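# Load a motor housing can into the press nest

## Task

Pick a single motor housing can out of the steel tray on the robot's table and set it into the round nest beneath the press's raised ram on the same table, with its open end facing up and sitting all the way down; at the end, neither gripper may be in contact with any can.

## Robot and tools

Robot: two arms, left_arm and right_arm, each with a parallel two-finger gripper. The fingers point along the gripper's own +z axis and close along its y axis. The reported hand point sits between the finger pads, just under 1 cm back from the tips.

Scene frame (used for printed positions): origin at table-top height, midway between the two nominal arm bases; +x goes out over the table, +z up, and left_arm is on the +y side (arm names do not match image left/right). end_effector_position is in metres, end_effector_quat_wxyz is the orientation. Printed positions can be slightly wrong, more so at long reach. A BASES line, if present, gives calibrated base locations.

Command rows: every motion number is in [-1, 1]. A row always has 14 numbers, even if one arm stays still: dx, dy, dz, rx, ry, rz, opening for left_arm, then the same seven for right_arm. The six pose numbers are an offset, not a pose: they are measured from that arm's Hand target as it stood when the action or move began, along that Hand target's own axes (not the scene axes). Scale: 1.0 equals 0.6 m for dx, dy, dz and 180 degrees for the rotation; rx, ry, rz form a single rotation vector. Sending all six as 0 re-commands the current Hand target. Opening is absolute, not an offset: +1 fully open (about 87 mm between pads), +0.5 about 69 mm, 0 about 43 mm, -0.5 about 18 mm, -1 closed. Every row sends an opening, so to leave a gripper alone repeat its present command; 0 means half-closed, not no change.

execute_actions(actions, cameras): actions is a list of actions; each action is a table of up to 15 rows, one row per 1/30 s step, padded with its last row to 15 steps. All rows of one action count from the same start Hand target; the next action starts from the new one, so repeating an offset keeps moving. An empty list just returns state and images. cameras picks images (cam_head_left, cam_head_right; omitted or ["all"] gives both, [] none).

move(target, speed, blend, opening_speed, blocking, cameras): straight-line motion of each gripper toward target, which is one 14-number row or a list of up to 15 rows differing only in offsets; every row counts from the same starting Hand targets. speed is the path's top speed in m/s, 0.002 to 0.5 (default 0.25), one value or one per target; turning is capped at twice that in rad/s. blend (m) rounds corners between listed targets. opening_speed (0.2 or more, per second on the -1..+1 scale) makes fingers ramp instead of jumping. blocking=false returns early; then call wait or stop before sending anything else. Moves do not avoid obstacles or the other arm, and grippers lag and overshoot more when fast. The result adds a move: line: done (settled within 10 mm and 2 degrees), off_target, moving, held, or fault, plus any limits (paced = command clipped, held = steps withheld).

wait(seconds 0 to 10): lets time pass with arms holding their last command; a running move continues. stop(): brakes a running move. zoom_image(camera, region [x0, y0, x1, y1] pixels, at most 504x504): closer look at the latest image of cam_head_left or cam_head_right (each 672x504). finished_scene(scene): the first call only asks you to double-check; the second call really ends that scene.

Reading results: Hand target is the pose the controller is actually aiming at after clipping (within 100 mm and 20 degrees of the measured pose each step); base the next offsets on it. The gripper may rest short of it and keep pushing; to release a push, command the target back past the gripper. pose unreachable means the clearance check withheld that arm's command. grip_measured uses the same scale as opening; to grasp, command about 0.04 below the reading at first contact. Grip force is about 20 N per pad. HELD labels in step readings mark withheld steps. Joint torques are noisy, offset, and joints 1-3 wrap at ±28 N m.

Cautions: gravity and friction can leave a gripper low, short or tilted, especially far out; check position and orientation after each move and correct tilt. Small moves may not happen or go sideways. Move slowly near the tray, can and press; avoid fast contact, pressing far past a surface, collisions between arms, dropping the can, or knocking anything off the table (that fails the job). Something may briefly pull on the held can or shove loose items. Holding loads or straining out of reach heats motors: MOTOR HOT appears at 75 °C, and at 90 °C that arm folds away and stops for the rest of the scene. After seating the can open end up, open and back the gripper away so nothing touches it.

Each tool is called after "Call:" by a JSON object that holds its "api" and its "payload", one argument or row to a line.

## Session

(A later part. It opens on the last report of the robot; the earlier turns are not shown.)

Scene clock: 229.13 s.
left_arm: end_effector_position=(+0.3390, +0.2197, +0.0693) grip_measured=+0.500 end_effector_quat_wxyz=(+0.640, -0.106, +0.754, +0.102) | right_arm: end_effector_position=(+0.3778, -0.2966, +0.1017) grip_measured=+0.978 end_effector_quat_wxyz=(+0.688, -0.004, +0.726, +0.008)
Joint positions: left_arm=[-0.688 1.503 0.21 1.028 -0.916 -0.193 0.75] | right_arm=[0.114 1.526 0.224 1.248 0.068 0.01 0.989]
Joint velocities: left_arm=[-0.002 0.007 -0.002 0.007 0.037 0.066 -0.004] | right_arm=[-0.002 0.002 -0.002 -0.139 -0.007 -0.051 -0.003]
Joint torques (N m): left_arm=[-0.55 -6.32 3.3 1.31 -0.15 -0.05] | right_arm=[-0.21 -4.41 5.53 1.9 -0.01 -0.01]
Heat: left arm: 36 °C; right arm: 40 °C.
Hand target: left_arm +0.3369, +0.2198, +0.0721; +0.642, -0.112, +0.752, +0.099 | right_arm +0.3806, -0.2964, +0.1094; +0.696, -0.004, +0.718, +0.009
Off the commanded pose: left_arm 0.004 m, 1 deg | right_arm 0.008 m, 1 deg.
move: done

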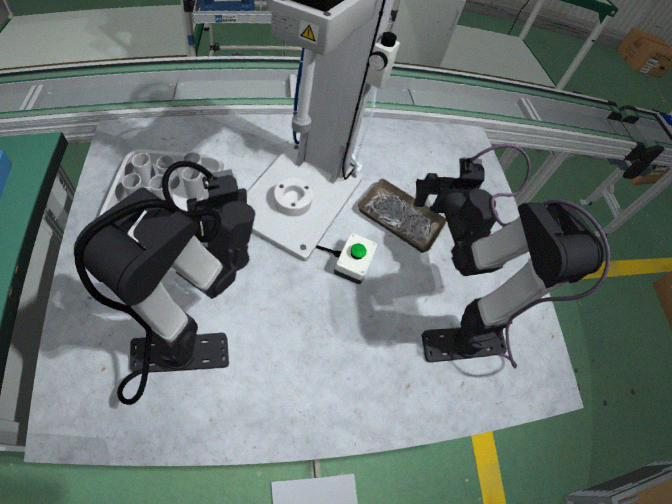

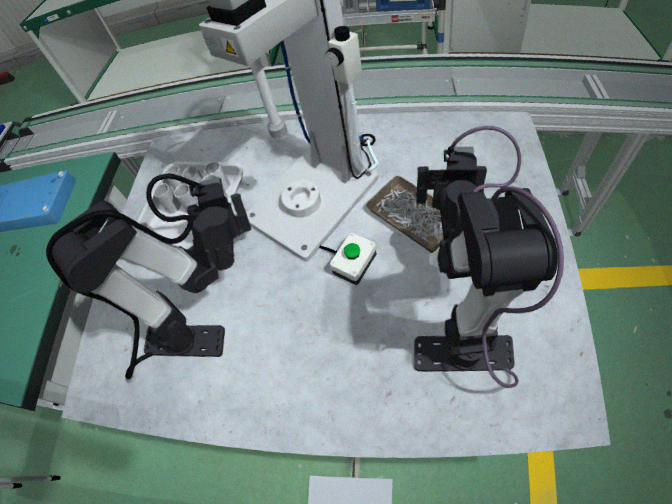

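Call:
{"api": "move", "payload": {
  "target": [
    [0,0.03,0.0,0,0,0,0.65,0,0,0,0,0,0,1],
    [-0.008,0.026,0.07,0,0,0,0.65,0,0,0,0,0,0,1]
  ],
  "speed": 0.06
}}

Call:
{"api": "zoom_image", "payload": {
  "camera": "cam_head_right",
  "region": [150, 150, 240, 230]
}}

Call:
{"api": "zoom_image", "payload": {
  "camera": "cam_head_left",
  "region": [130, 140, 230, 230]
}}

Scene clock: 238.90 s.
left_arm: end_effector_position=(+0.3655, +0.2507, +0.0656) grip_measured=+0.650 end_effector_quat_wxyz=(+0.637, -0.109, +0.756, +0.106) | right_arm: end_effector_position=(+0.3778, -0.2966, +0.1017) grip_measured=+0.978 end_effector_quat_wxyz=(+0.688, -0.004, +0.726, +0.008)
Joint positions: left_arm=[-0.494 1.576 0.232 1.118 -0.737 -0.131 0.825] | right_arm=[0.114 1.526 0.224 1.248 0.068 0.01 0.989]
Joint velocities: left_arm=[-0.012 -0.012 0.017 -0.037 -0.037 0.007 -0.005] | right_arm=[-0.002 -0.017 -0.032 0.022 -0.022 0.037 -0.008]
Joint torques (N m): left_arm=[0.68 -3.74 5.29 1.66 0.02 0.13] | right_arm=[-0.23 -4.42 5.53 1.9 -0.01 0]
Heat: left arm: 36 °C; right arm: 40 °C.
Hand target: left_arm +0.3731, +0.2487, +0.0716; +0.645, -0.109, +0.749, +0.102 | right_arm +0.3806, -0.2964, +0.1094; +0.696, -0.004, +0.718, +0.009
Off the commanded pose: left_arm 0.009 m, 1 deg | right_arm 0.008 m, 1 deg.
move: done

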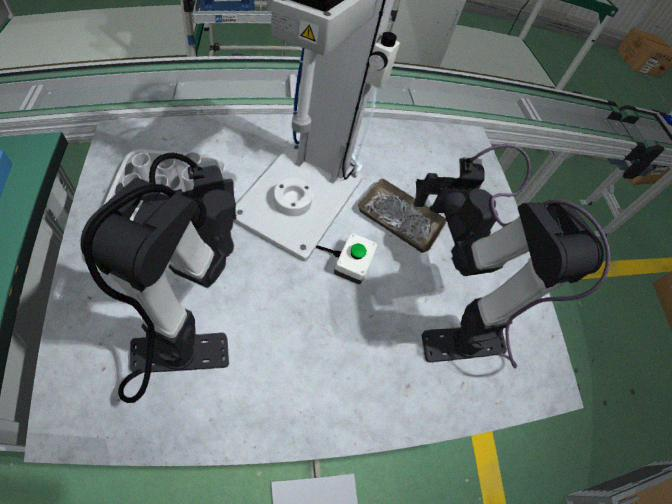

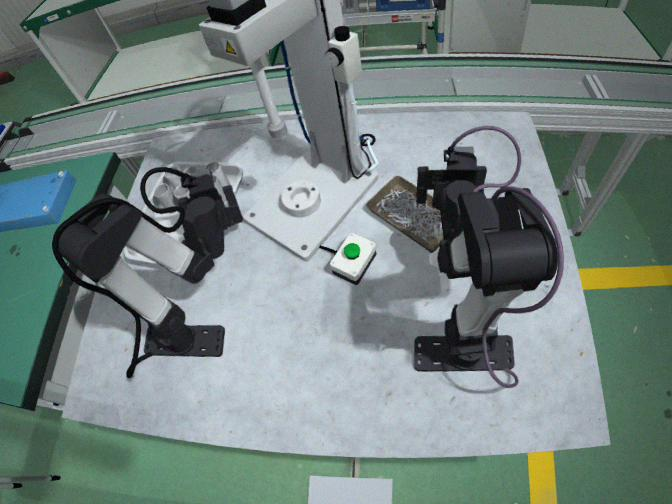

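Scaled by 5.600.

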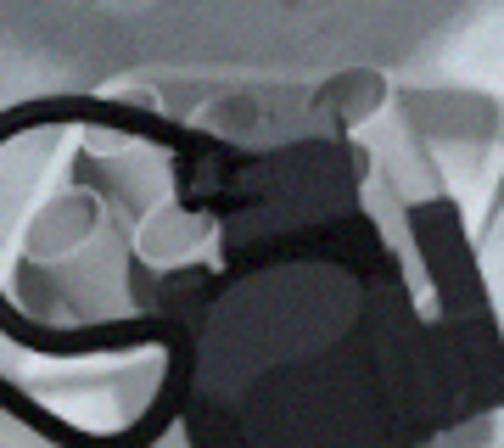

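Scaled by 5.040.

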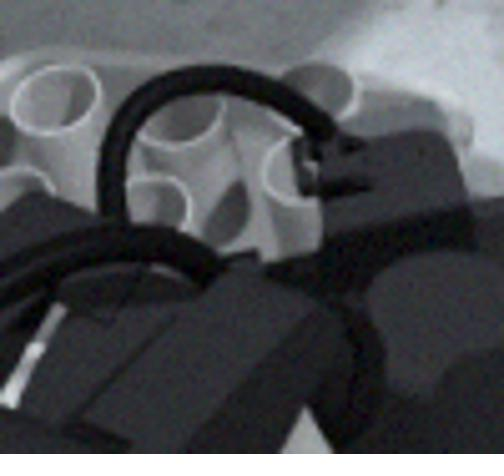

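Call:
{"api": "move", "payload": {
  "target": [-0.012,-0.008,0.08,0,0,0,0.65,0,0,0,0,0,0,1],
  "speed": 0.05
}}

Call:
{"api": "zoom_image", "payload": {
  "camera": "cam_head_right",
  "region": [150, 150, 240, 230]
}}

Call:
{"api": "zoom_image", "payload": {
  "camera": "cam_head_left",
  "region": [130, 140, 230, 230]
}}

Scene clock: 244.93 s.
left_arm: end_effector_position=(+0.4123, +0.2499, +0.0635) grip_measured=+0.650 end_effector_quat_wxyz=(+0.637, -0.095, +0.759, +0.089) | right_arm: end_effector_position=(+0.3778, -0.2966, +0.1017) grip_measured=+0.978 end_effector_quat_wxyz=(+0.688, -0.004, +0.726, +0.008)
Joint positions: left_arm=[-0.39 1.719 0.38 1.132 -0.59 -0.103 0.825] | right_arm=[0.114 1.526 0.224 1.248 0.068 0.01 0.989]
Joint velocities: left_arm=[-0.002 0.007 0.017 -0.007 0.022 -0.037 0.005] | right_arm=[-0.002 -0.007 -0.017 -0.007 0.007 -0.037 0.018]
Joint torques (N m): left_arm=[1.83 -4.92 5.94 1.74 -0.19 0.24] | right_arm=[-0.23 -4.42 5.53 1.9 -0.01 0]
Heat: left arm: 36 °C; right arm: 40 °C.
Hand target: left_arm +0.4209, +0.2594, +0.0711; +0.646, -0.108, +0.748, +0.104 | right_arm +0.3806, -0.2964, +0.1094; +0.696, -0.004, +0.718, +0.009
Off the commanded pose: left_arm 0.015 m, 3 deg | right_arm 0.008 m, 1 deg.
move: off_target (left_arm)

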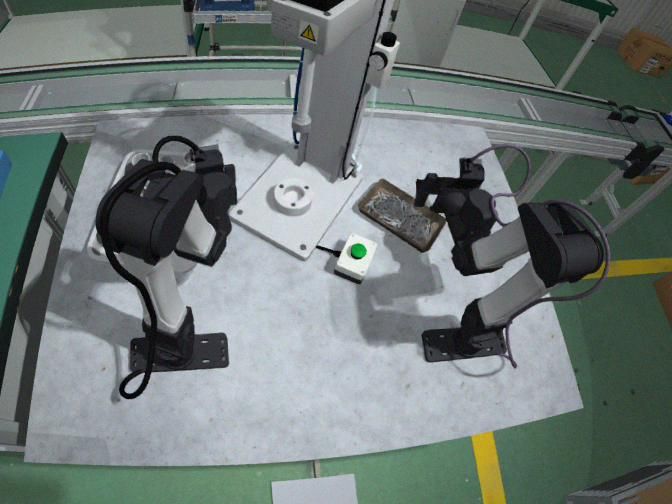

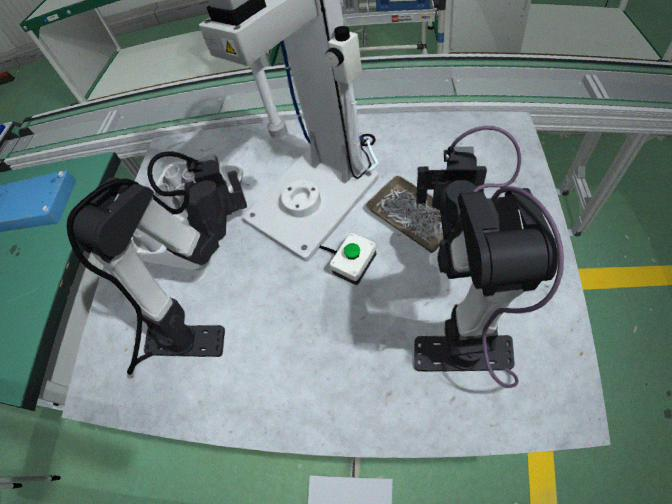

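Scaled by 5.600.

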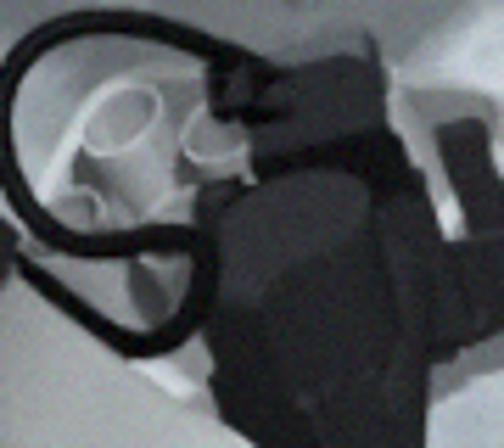

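Scaled by 5.040.

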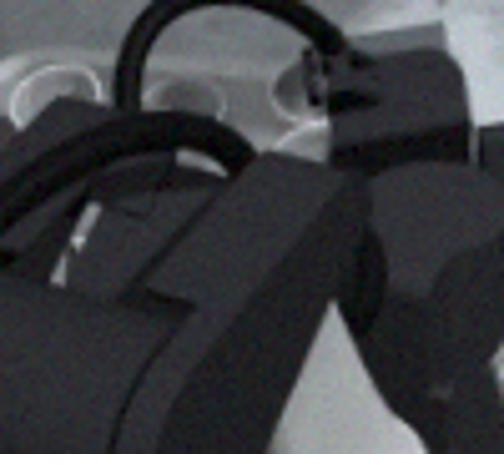

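Call:
{"api": "move", "payload": {
  "target": [
    [0.0,-0.02,-0.08,0,0,0,0.65,0,0,0,0,0,0,1],
    [0.013,0.0605,-0.1045,0,0,0,0.65,0,0,0,0,0,0,1]
  ],
  "speed": 0.07
}}

Call:
{"api": "zoom_image", "payload": {
  "camera": "cam_head_right",
  "region": [150, 150, 240, 230]
}}

Call:
{"api": "zoom_image", "payload": {
  "camera": "cam_head_left",
  "region": [130, 140, 230, 230]
}}

Scene clock: 255.03 s.
left_arm: end_effector_position=(+0.3496, +0.2736, +0.0699) grip_measured=+0.650 end_effector_quat_wxyz=(+0.639, -0.110, +0.754, +0.106) | right_arm: end_effector_position=(+0.3778, -0.2966, +0.1017) grip_measured=+0.978 end_effector_quat_wxyz=(+0.688, -0.004, +0.726, +0.008)
Joint positions: left_arm=[-0.42 1.456 0.145 1.105 -0.666 -0.108 0.825] | right_arm=[0.114 1.526 0.224 1.248 0.068 0.01 0.989]
Joint velocities: left_arm=[0.017 0.012 0.002 -0.037 0.037 0.022 -0.008] | right_arm=[-0.007 0.002 -0.002 0.022 -0.007 -0.007 -0.013]
Joint torques (N m): left_arm=[0.8 -5.75 3.23 1.66 0.12 0.17] | right_arm=[-0.23 -4.42 5.55 1.9 -0.01 0]
Heat: left arm: 37 °C; right arm: 40 °C.
Hand target: left_arm +0.3497, +0.2746, +0.0752; +0.646, -0.108, +0.749, +0.103 | right_arm +0.3806, -0.2964, +0.1094; +0.696, -0.004, +0.718, +0.009
Off the commanded pose: left_arm 0.004 m, 1 deg | right_arm 0.008 m, 1 deg.
move: done

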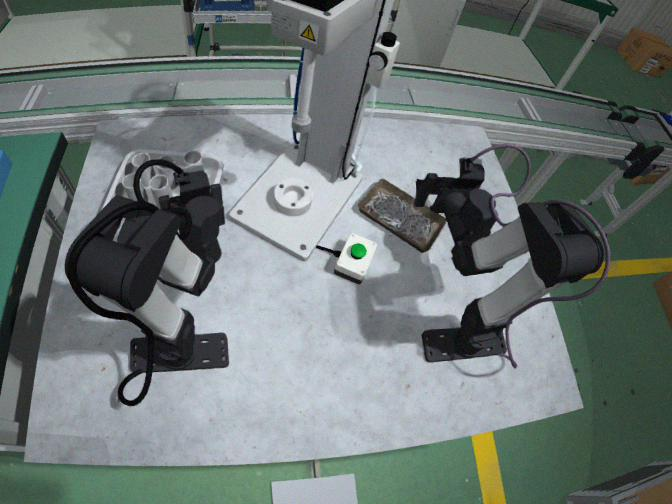

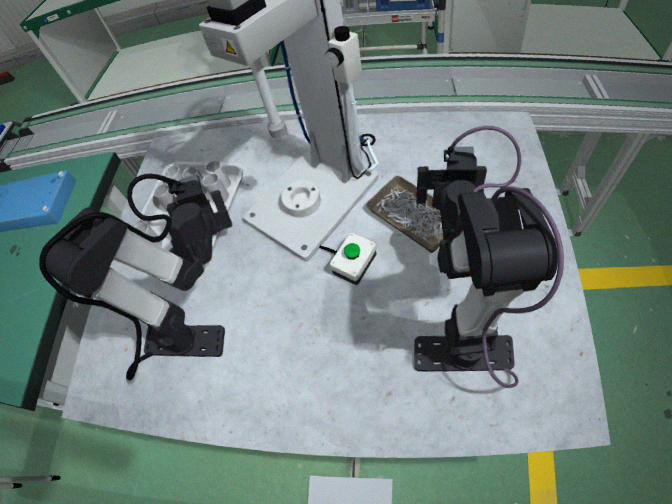

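Scaled by 5.600.

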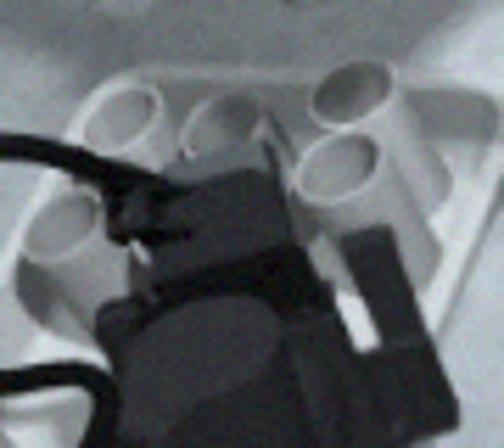

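Scaled by 5.040.

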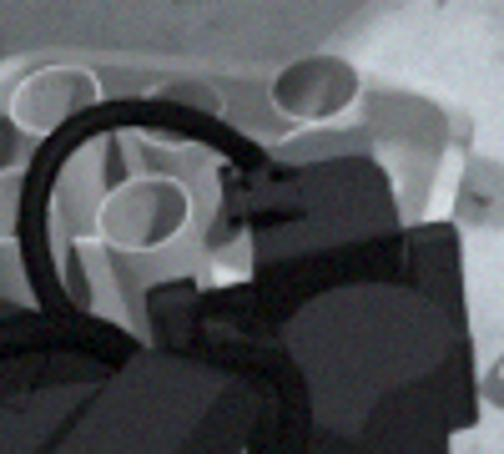

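Call:
{"api": "move", "payload": {
  "target": [
    [0.006,-0.021,0.006,0,0,0,0.65,0,0,0,0,0,0,1],
    [-0.0095,-0.0455,0.084,0,0,0,0.65,0,0,0,0,0,0,1]
  ],
  "speed": 0.06
}}

Call:
{"api": "zoom_image", "payload": {
  "camera": "cam_head_right",
  "region": [150, 150, 240, 230]
}}

Call:
{"api": "zoom_image", "payload": {
  "camera": "cam_head_left",
  "region": [130, 140, 230, 230]
}}

Scene clock: 265.17 s.
left_arm: end_effector_position=(+0.4007, +0.2657, +0.0712) grip_measured=+0.650 end_effector_quat_wxyz=(+0.646, -0.115, +0.747, +0.105) | right_arm: end_effector_position=(+0.3778, -0.2966, +0.1017) grip_measured=+0.978 end_effector_quat_wxyz=(+0.688, -0.004, +0.726, +0.008)
Joint positions: left_arm=[-0.377 1.675 0.327 1.17 -0.63 -0.096 0.825] | right_arm=[0.114 1.526 0.224 1.248 0.068 0.01 0.989]
Joint velocities: left_arm=[0.022 0.007 -0.012 0.007 0.051 -0.007 0.015] | right_arm=[-0.007 -0.002 0.002 -0.022 0.037 -0.051 0.008]
Joint torques (N m): left_arm=[0.72 -4.55 5.27 1.49 0.19 0.18] | right_arm=[-0.21 -4.41 5.53 1.9 -0.01 0]
Heat: left arm: 37 °C; right arm: 40 °C.
Hand target: left_arm +0.4064, +0.2642, +0.0715; +0.646, -0.108, +0.748, +0.104 | right_arm +0.3806, -0.2964, +0.1094; +0.696, -0.004, +0.718, +0.009
Off the commanded pose: left_arm 0.006 m, 1 deg | right_arm 0.008 m, 1 deg.
move: done

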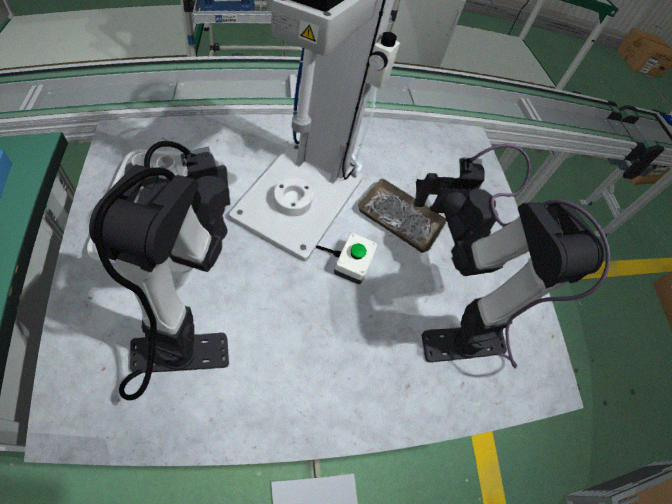

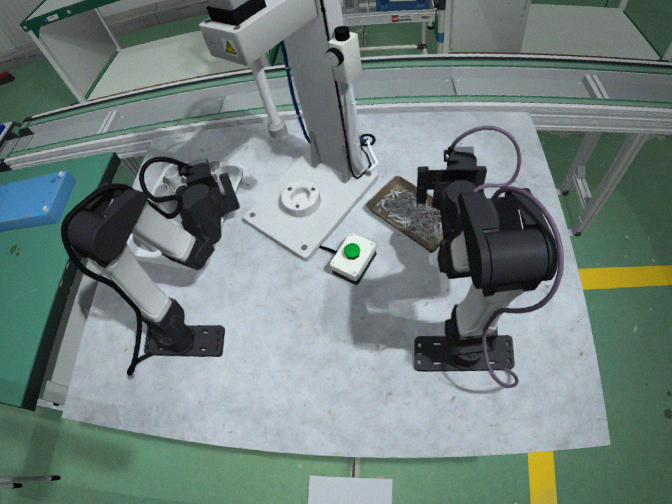

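Scaled by 5.600.

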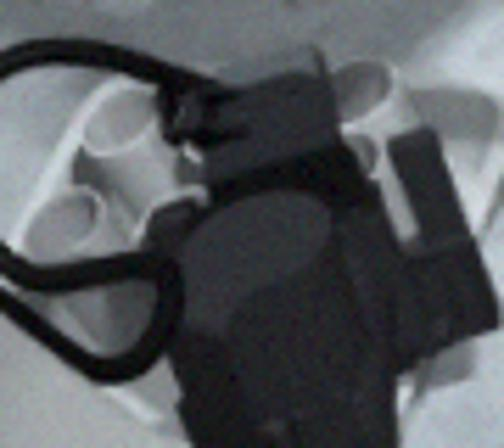

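Scaled by 5.040.

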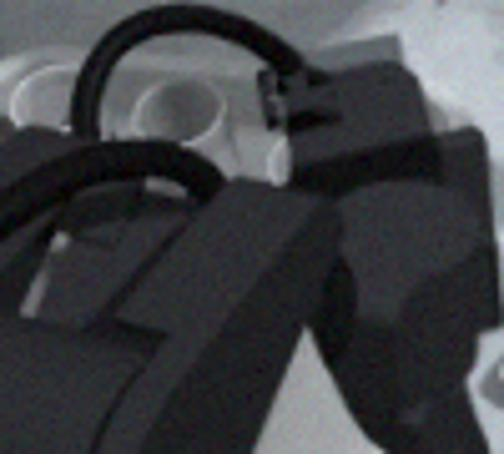

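Call:
{"api": "move", "payload": {
  "target": [0.012,-0.0193,0.052,0,0,0,0.65,0,0,0,0,0,0,1],
  "speed": 0.05
}}

Call:
{"api": "zoom_image", "payload": {
  "camera": "cam_head_right",
  "region": [150, 150, 240, 230]
}}

Call:
{"api": "zoom_image", "payload": {
  "camera": "cam_head_left",
  "region": [130, 140, 230, 230]
}}

Scene clock: 274.43 s.
left_arm: end_effector_position=(+0.4356, +0.2641, +0.0697) grip_measured=+0.650 end_effector_quat_wxyz=(+0.660, -0.125, +0.734, +0.100) | right_arm: end_effector_position=(+0.3778, -0.2966, +0.1017) grip_measured=+0.978 end_effector_quat_wxyz=(+0.688, -0.004, +0.726, +0.008)
Joint positions: left_arm=[-0.345 1.823 0.445 1.245 -0.607 -0.094 0.825] | right_arm=[0.114 1.526 0.224 1.248 0.068 0.01 0.989]
Joint velocities: left_arm=[-0.012 0.017 0.002 0.007 -0.022 -0.037 -0.008] | right_arm=[-0.007 0.002 0.002 0.007 0.081 0.022 0.003]
Joint torques (N m): left_arm=[0.62 -4.81 4.6 1.29 0.27 0.19] | right_arm=[-0.23 -4.42 5.53 1.9 -0.01 0]
Heat: left arm: 37 °C; right arm: 40 °C.
Hand target: left_arm +0.4380, +0.2628, +0.0587; +0.646, -0.107, +0.748, +0.104 | right_arm +0.3806, -0.2964, +0.1094; +0.696, -0.004, +0.718, +0.009
Off the commanded pose: left_arm 0.011 m, 3 deg | right_arm 0.008 m, 1 deg.
move: off_target (left_arm)

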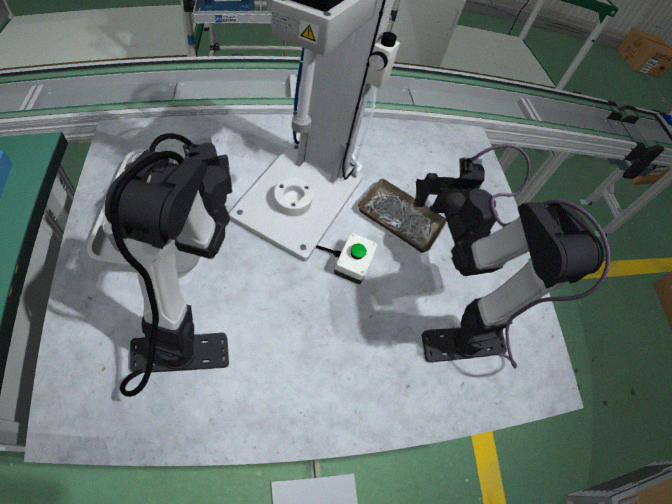

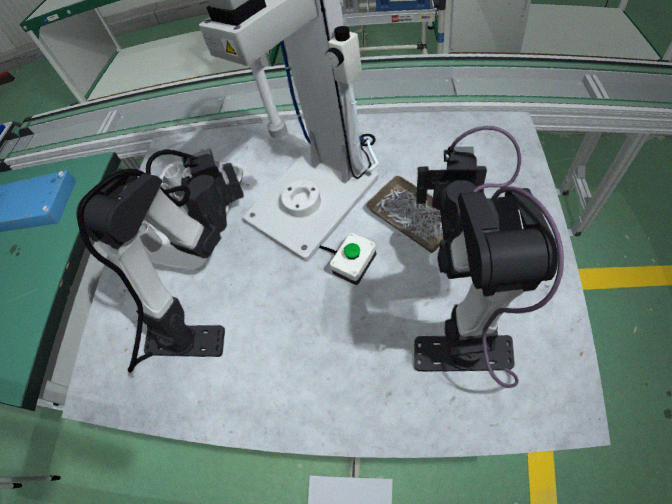

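Scaled by 5.600.

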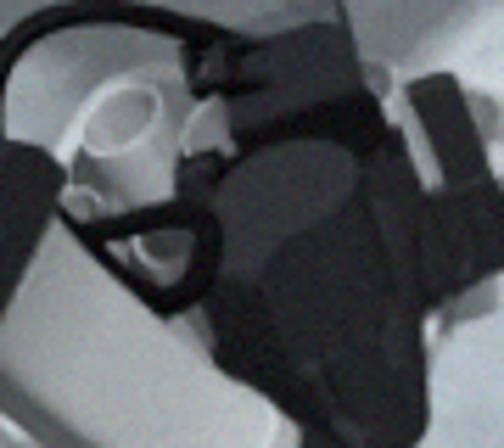

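Scaled by 5.040.

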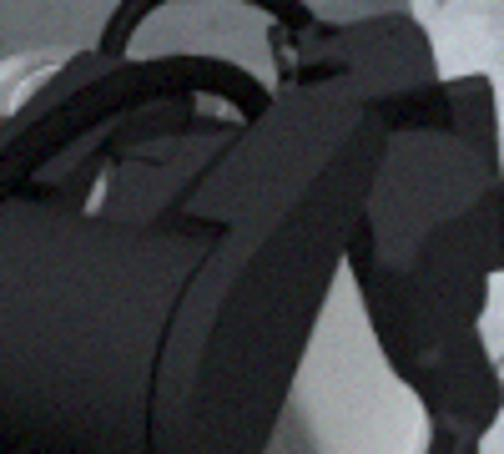

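Call:
{"api": "move", "payload": {
  "target": [0,0,0,0,0,0,-0.2,0,0,0,0,0,0,1],
  "opening_speed": 0.5
}}

Call:
{"api": "zoom_image", "payload": {
  "camera": "cam_head_right",
  "region": [150, 150, 240, 230]
}}

Scene clock: 278.87 s.
left_arm: end_effector_position=(+0.4360, +0.2625, +0.0671) grip_measured=+0.001 end_effector_quat_wxyz=(+0.658, -0.118, +0.738, +0.099) | right_arm: end_effector_position=(+0.3778, -0.2966, +0.1017) grip_measured=+0.978 end_effector_quat_wxyz=(+0.688, -0.004, +0.726, +0.008)
Joint positions: left_arm=[-0.345 1.83 0.446 1.244 -0.595 -0.087 0.501] | right_arm=[0.114 1.526 0.224 1.248 0.068 0.01 0.989]
Joint velocities: left_arm=[0.002 0.012 0.012 -0.022 -0.037 -0.037 0.004] | right_arm=[0.007 -0.012 -0.002 -0.037 0.007 -0.022 0.008]
Joint torques (N m): left_arm=[0.64 -5.34 4.53 1.29 0.17 0.18] | right_arm=[-0.23 -4.41 5.53 1.9 -0.01 0]
Heat: left arm: 36 °C; right arm: 40 °C.
Hand target: left_arm +0.4380, +0.2629, +0.0588; +0.646, -0.107, +0.748, +0.105 | right_arm +0.3806, -0.2964, +0.1094; +0.696, -0.004, +0.718, +0.009
Off the commanded pose: left_arm 0.009 m, 2 deg | right_arm 0.008 m, 1 deg.
move: done

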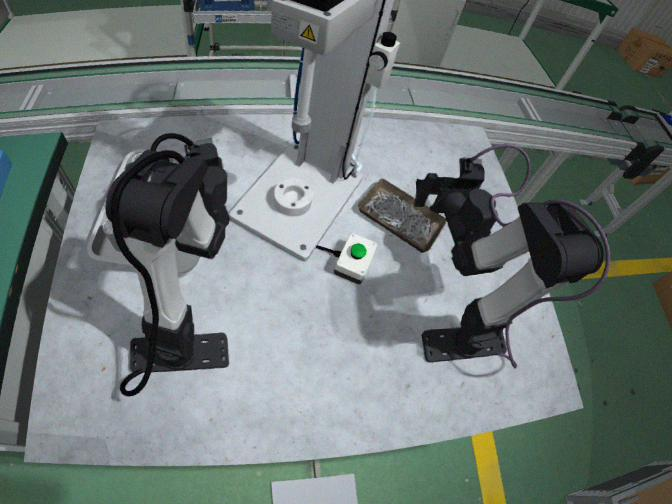

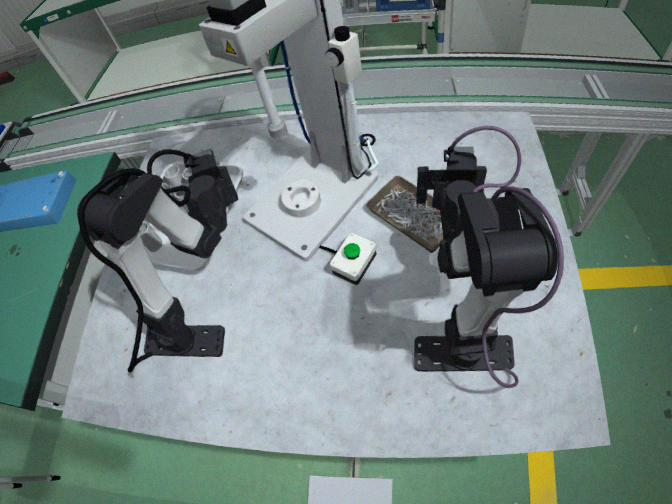

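Scaled by 5.600.

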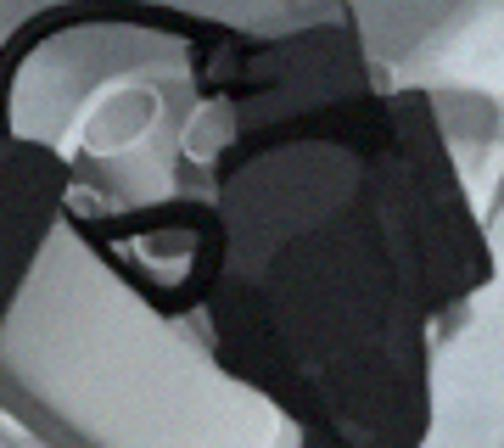

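Call:
{"api": "move", "payload": {
  "target": [-0.165,0.002,-0.024,0,0,0,-0.2,0,0,0,0,0,0,1],
  "speed": 0.1
}}

Call:
{"api": "zoom_image", "payload": {
  "camera": "cam_head_right",
  "region": [150, 120, 260, 230]
}}

Call:
{"api": "zoom_image", "payload": {
  "camera": "cam_head_left",
  "region": [130, 120, 260, 230]
}}

Scene clock: 289.30 s.
left_arm: end_effector_position=(+0.4318, +0.2634, +0.1332) grip_measured=+0.001 end_effector_quat_wxyz=(+0.621, -0.100, +0.769, +0.116) | right_arm: end_effector_position=(+0.3778, -0.2966, +0.1017) grip_measured=+0.978 end_effector_quat_wxyz=(+0.688, -0.004, +0.726, +0.008)
Joint positions: left_arm=[-0.345 1.466 0.596 0.626 -0.591 -0.083 0.501] | right_arm=[0.114 1.526 0.224 1.248 0.068 0.01 0.989]
Joint velocities: left_arm=[-0.007 -0.007 -0.012 0.007 0.051 -0.051 -0.001] | right_arm=[-0.007 0.002 0.027 -0.081 -0.066 0.022 -0.024]
Joint torques (N m): left_arm=[0.24 -8.87 8.14 1.73 0.05 0.11] | right_arm=[-0.23 -4.42 5.55 1.9 -0.01 -0.01]
Heat: left arm: 36 °C; right arm: 40 °C.
Hand target: left_arm +0.4398, +0.2609, +0.1600; +0.646, -0.108, +0.748, +0.105 | right_arm +0.3806, -0.2964, +0.1094; +0.696, -0.004, +0.718, +0.009
Off the commanded pose: left_arm 0.026 m, 4 deg | right_arm 0.008 m, 1 deg.
move: off_target (left_arm)

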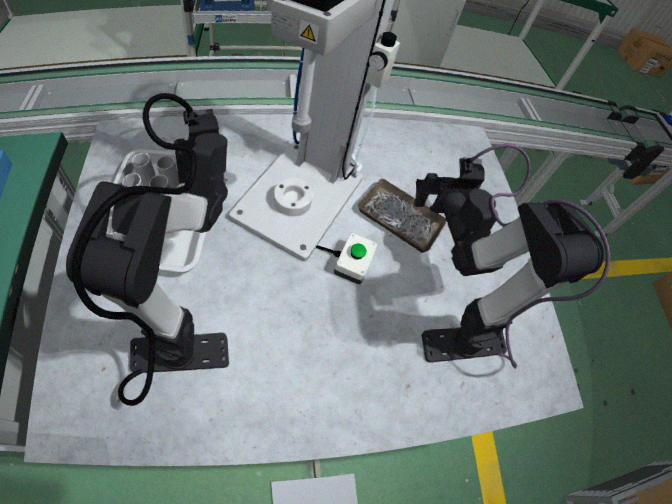

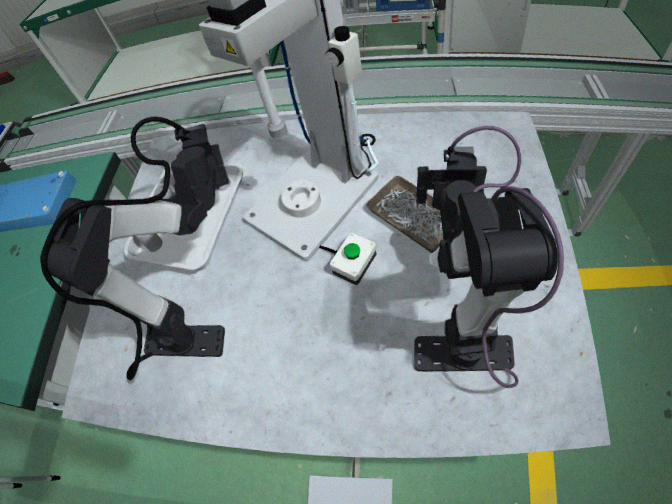

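Scaled by 4.582.

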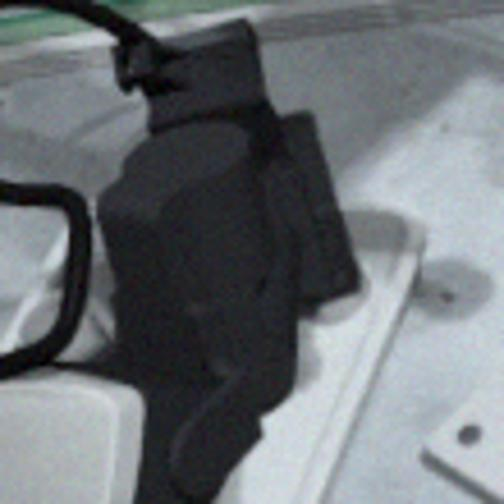

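Scaled by 3.877.

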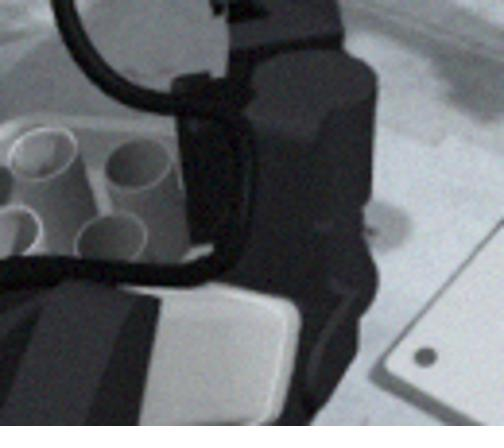

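Call:
{"api": "move", "payload": {
  "target": [-0.001,-0.105,-0.174,0.2088,-0.0036,0.0302,-0.2,0,0,0,0,0,0,1],
  "speed": 0.12
}}

Call:
{"api": "zoom_image", "payload": {
  "camera": "cam_head_left",
  "region": [80, 120, 260, 270]
}}

Call:
{"api": "zoom_image", "payload": {
  "camera": "cam_head_right",
  "region": [130, 120, 310, 270]
}}

Scene clock: 300.37 s.
left_arm: end_effector_position=(+0.3608, +0.1732, +0.1664) grip_measured=+0.001 end_effector_quat_wxyz=(+0.630, +0.133, +0.758, -0.107) | right_arm: end_effector_position=(+0.3778, -0.2966, +0.1017) grip_measured=+0.978 end_effector_quat_wxyz=(+0.688, -0.004, +0.726, +0.008)
Joint positions: left_arm=[-0.364 1.035 0.441 0.409 0.03 0.011 0.501] | right_arm=[0.114 1.526 0.224 1.248 0.068 0.01 0.989]
Joint velocities: left_arm=[0.012 -0.017 0.027 -0.022 0.007 -0.022 -0.009] | right_arm=[0.002 -0.007 -0.002 -0.037 0.007 -0.022 -0.013]
Joint torques (N m): left_arm=[-0.58 -4.94 6.24 1.86 0.22 0.15] | right_arm=[-0.23 -4.41 5.55 1.9 -0.01 -0.01]
Heat: left arm: 38 °C; right arm: 40 °C.
Hand target: left_arm +0.3592, +0.1692, +0.1764; +0.643, +0.141, +0.744, -0.112 | right_arm +0.3806, -0.2964, +0.1094; +0.696, -0.004, +0.718, +0.009
Off the commanded pose: left_arm 0.009 m, 3 deg | right_arm 0.008 m, 1 deg.
move: off_target (left_arm)

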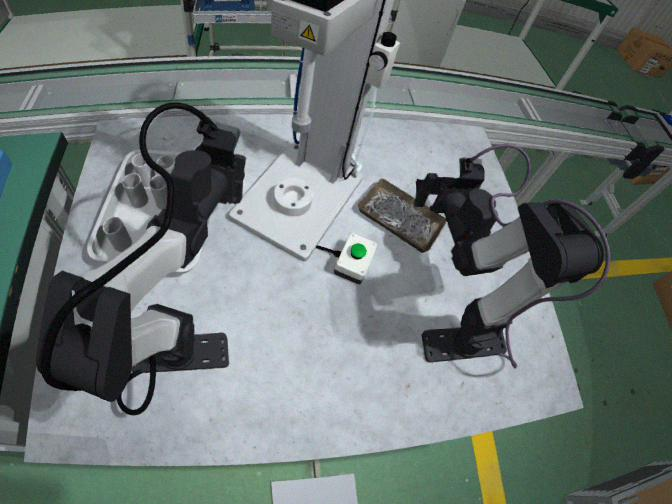

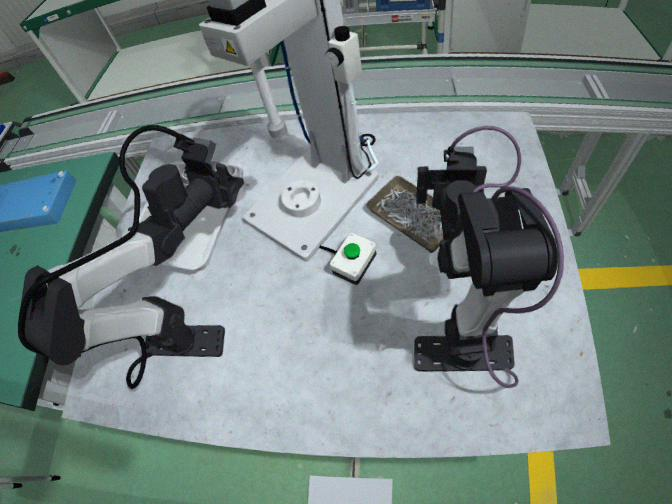

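Scaled by 2.800.

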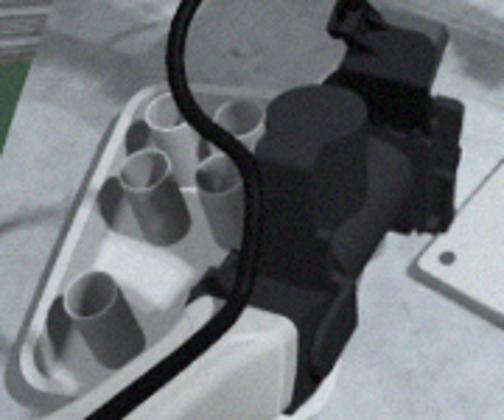

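Scaled by 2.800.

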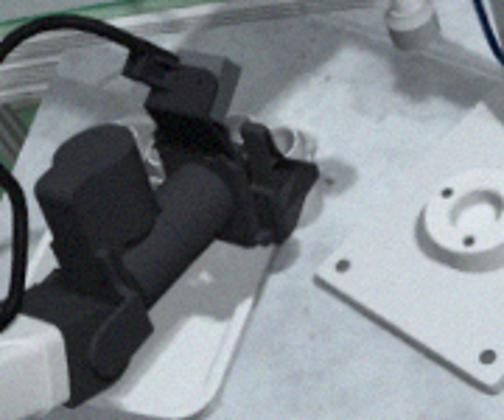

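Call:
{"api": "move", "payload": {
  "target": [0.0137,-0.148,0.0065,0.2164,-0.0033,0.0322,-0.2,0,0,0,0,0,0,1],
  "speed": 0.12
}}

Call:
{"api": "zoom_image", "payload": {
  "camera": "cam_head_left",
  "region": [190, 120, 340, 250]
}}

Call:
{"api": "zoom_image", "payload": {
  "camera": "cam_head_right",
  "region": [190, 120, 340, 250]
}}

Scene clock: 307.43 s.
left_arm: end_effector_position=(+0.3186, +0.0894, +0.1431) grip_measured=+0.001 end_effector_quat_wxyz=(+0.539, +0.374, +0.681, -0.326) | right_arm: end_effector_position=(+0.3778, -0.2966, +0.1017) grip_measured=+0.978 end_effector_quat_wxyz=(+0.688, -0.004, +0.726, +0.008)
Joint positions: left_arm=[-0.306 1.236 0.493 0.452 0.771 0.164 0.501] | right_arm=[0.114 1.526 0.224 1.248 0.068 0.01 0.989]
Joint velocities: left_arm=[0.007 0.012 -0.002 -0.007 -0.007 -0.066 -0.001] | right_arm=[-0.007 0.012 -0.007 0.022 -0.007 0.022 0.003]
Joint torques (N m): left_arm=[0.51 -3.48 9.11 1.85 0.36 0.16] | right_arm=[-0.23 -4.42 5.53 1.9 -0.01 -0.01]
Heat: left arm: 38 °C; right arm: 40 °C.
Hand target: left_arm +0.3303, +0.0861, +0.1642; +0.565, +0.385, +0.655, -0.321 | right_arm +0.3806, -0.2964, +0.1094; +0.696, -0.004, +0.718, +0.009
Off the commanded pose: left_arm 0.026 m, 5 deg | right_arm 0.008 m, 1 deg.
move: off_target (left_arm)

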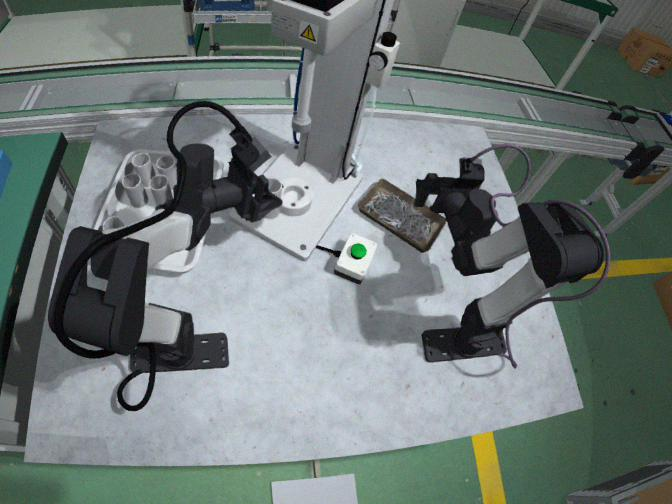

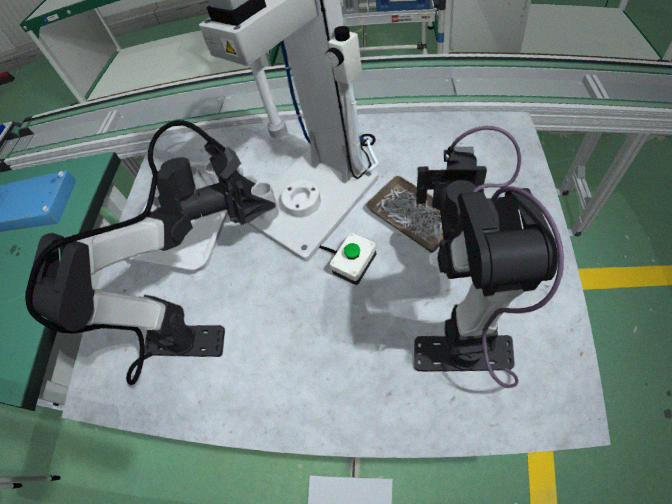

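Scaled by 3.360.

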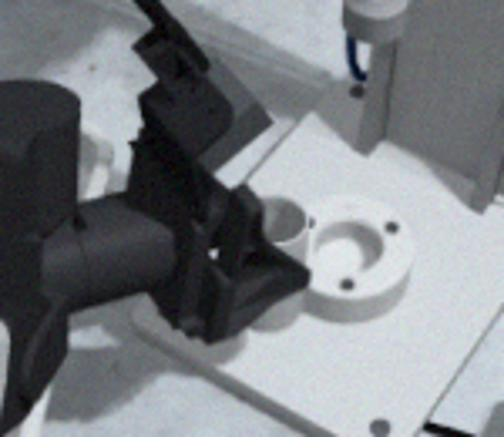

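Scaled by 3.360.

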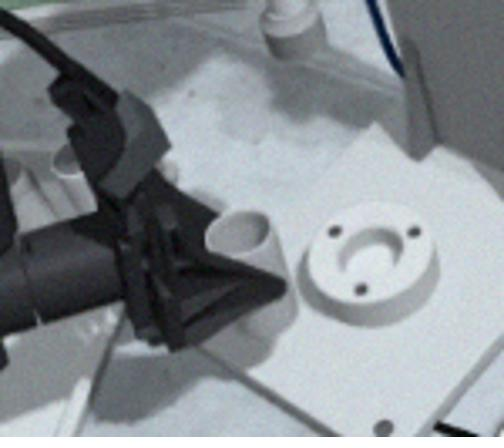

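Call:
{"api": "move", "payload": {
  "target": [-0.012,0.066,0.085,0,-0.015,0,-0.2,0,0,0,0,0,0,1],
  "speed": 0.08
}}

Call:
{"api": "zoom_image", "payload": {
  "camera": "cam_head_left",
  "region": [230, 130, 340, 240]
}}

Call:
{"api": "zoom_image", "payload": {
  "camera": "cam_head_right",
  "region": [230, 130, 340, 240]
}}

Scene clock: 314.60 s.
left_arm: end_effector_position=(+0.3802, +0.0681, +0.1437) grip_measured=+0.001 end_effector_quat_wxyz=(+0.559, +0.373, +0.662, -0.332) | right_arm: end_effector_position=(+0.3778, -0.2966, +0.1017) grip_measured=+0.978 end_effector_quat_wxyz=(+0.688, -0.004, +0.726, +0.008)
Joint positions: left_arm=[-0.316 1.539 0.666 0.655 0.773 0.131 0.501] | right_arm=[0.114 1.526 0.224 1.248 0.068 0.01 0.989]
Joint velocities: left_arm=[0.002 0.002 0.007 -0.007 0.007 0.022 0.001] | right_arm=[0.012 -0.022 0.007 -0.007 -0.037 -0.007 0.018]
Joint torques (N m): left_arm=[-0.68 -5.65 8.47 1.85 0.2 -0.04] | right_arm=[-0.21 -4.41 5.53 1.9 -0.01 0]
Heat: left arm: 40 °C; right arm: 40 °C.
Hand target: left_arm +0.3904, +0.0615, +0.1624; +0.581, +0.377, +0.641, -0.330 | right_arm +0.3806, -0.2964, +0.1094; +0.696, -0.004, +0.718, +0.009
Off the commanded pose: left_arm 0.024 m, 3 deg | right_arm 0.008 m, 1 deg.
move: off_target (left_arm)

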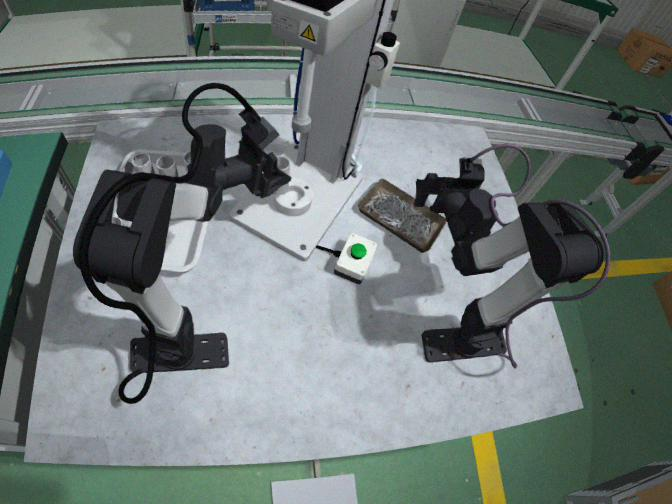

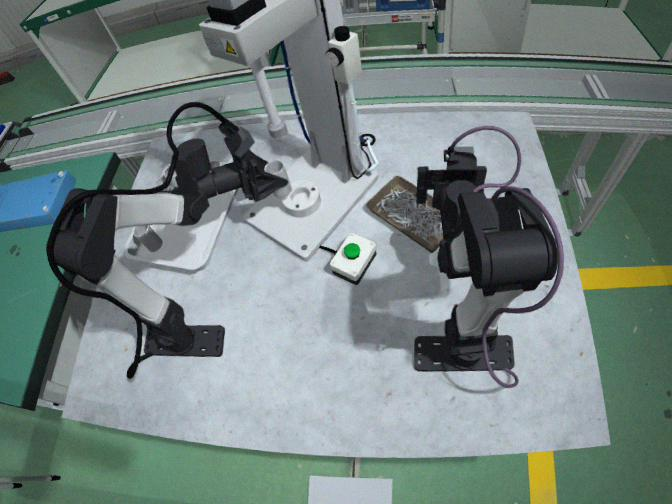

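Scaled by 4.582.

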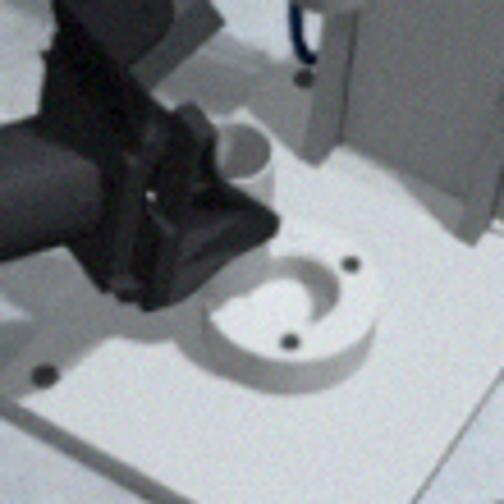

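Scaled by 4.582.

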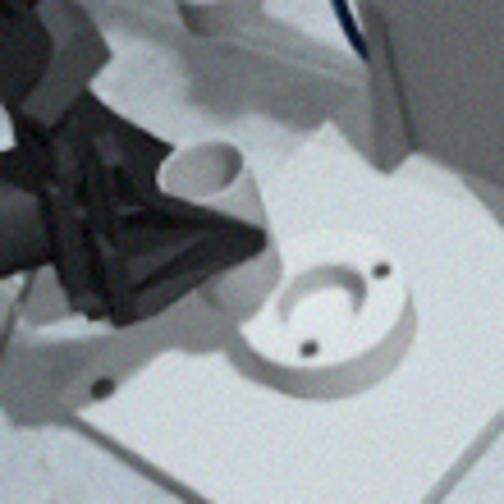

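Call:
{"api": "move", "payload": {
  "target": [0.0087,-0.0055,0.0442,0,0,0,-0.2,0,0,0,0,0,0,1],
  "speed": 0.05
}}

Call:
{"api": "zoom_image", "payload": {
  "camera": "cam_head_left",
  "region": [250, 140, 340, 230]
}}

Call:
{"api": "zoom_image", "payload": {
  "camera": "cam_head_right",
  "region": [250, 140, 340, 230]
}}

Scene clock: 320.83 s.
left_arm: end_effector_position=(+0.3892, +0.0438, +0.1358) grip_measured=+0.001 end_effector_quat_wxyz=(+0.558, +0.375, +0.661, -0.334) | right_arm: end_effector_position=(+0.3778, -0.2966, +0.1017) grip_measured=+0.978 end_effector_quat_wxyz=(+0.688, -0.004, +0.726, +0.008)
Joint positions: left_arm=[-0.382 1.626 0.71 0.71 0.716 0.114 0.501] | right_arm=[0.114 1.526 0.224 1.248 0.068 0.01 0.989]
Joint velocities: left_arm=[0.002 0.027 0.007 0.037 -0.022 0.066 -0.006] | right_arm=[0.002 -0.012 -0.007 -0.11 0.022 0.022 0.013]
Joint torques (N m): left_arm=[-0.43 -6.43 8.36 1.92 0.15 -0.08] | right_arm=[-0.21 -4.41 5.53 1.9 -0.01 0]
Heat: left arm: 40 °C; right arm: 40 °C.
Hand target: left_arm +0.4005, +0.0375, +0.1541; +0.581, +0.376, +0.641, -0.332 | right_arm +0.3806, -0.2964, +0.1094; +0.696, -0.004, +0.718, +0.009
Off the commanded pose: left_arm 0.023 m, 3 deg | right_arm 0.008 m, 1 deg.
move: off_target (left_arm)

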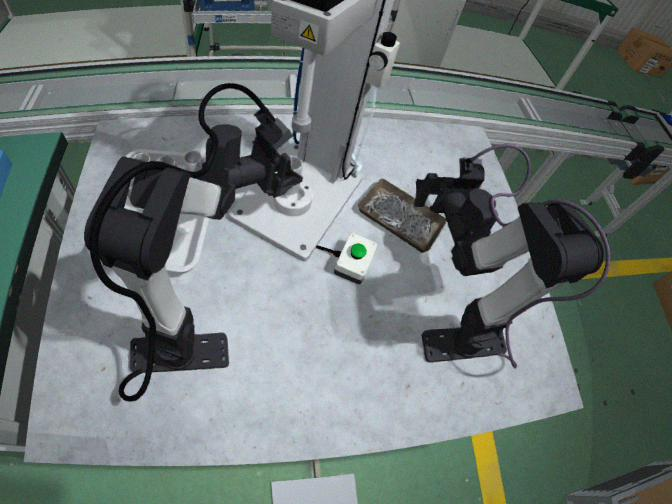

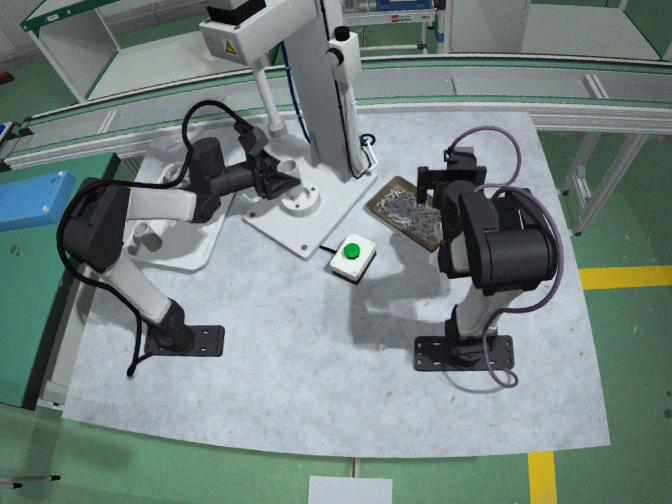

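Scaled by 5.600.

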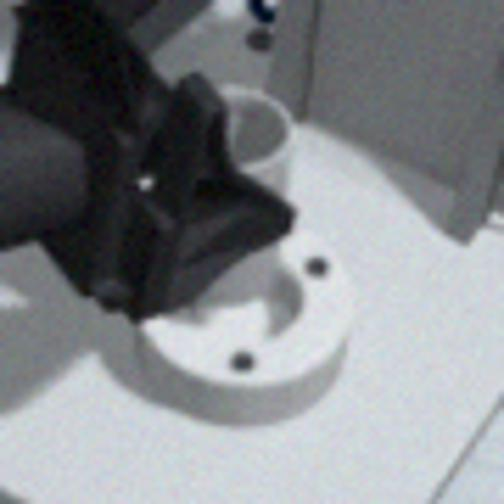

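Scaled by 5.600.

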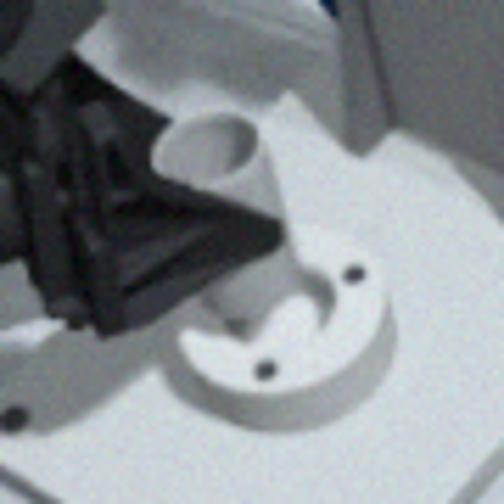

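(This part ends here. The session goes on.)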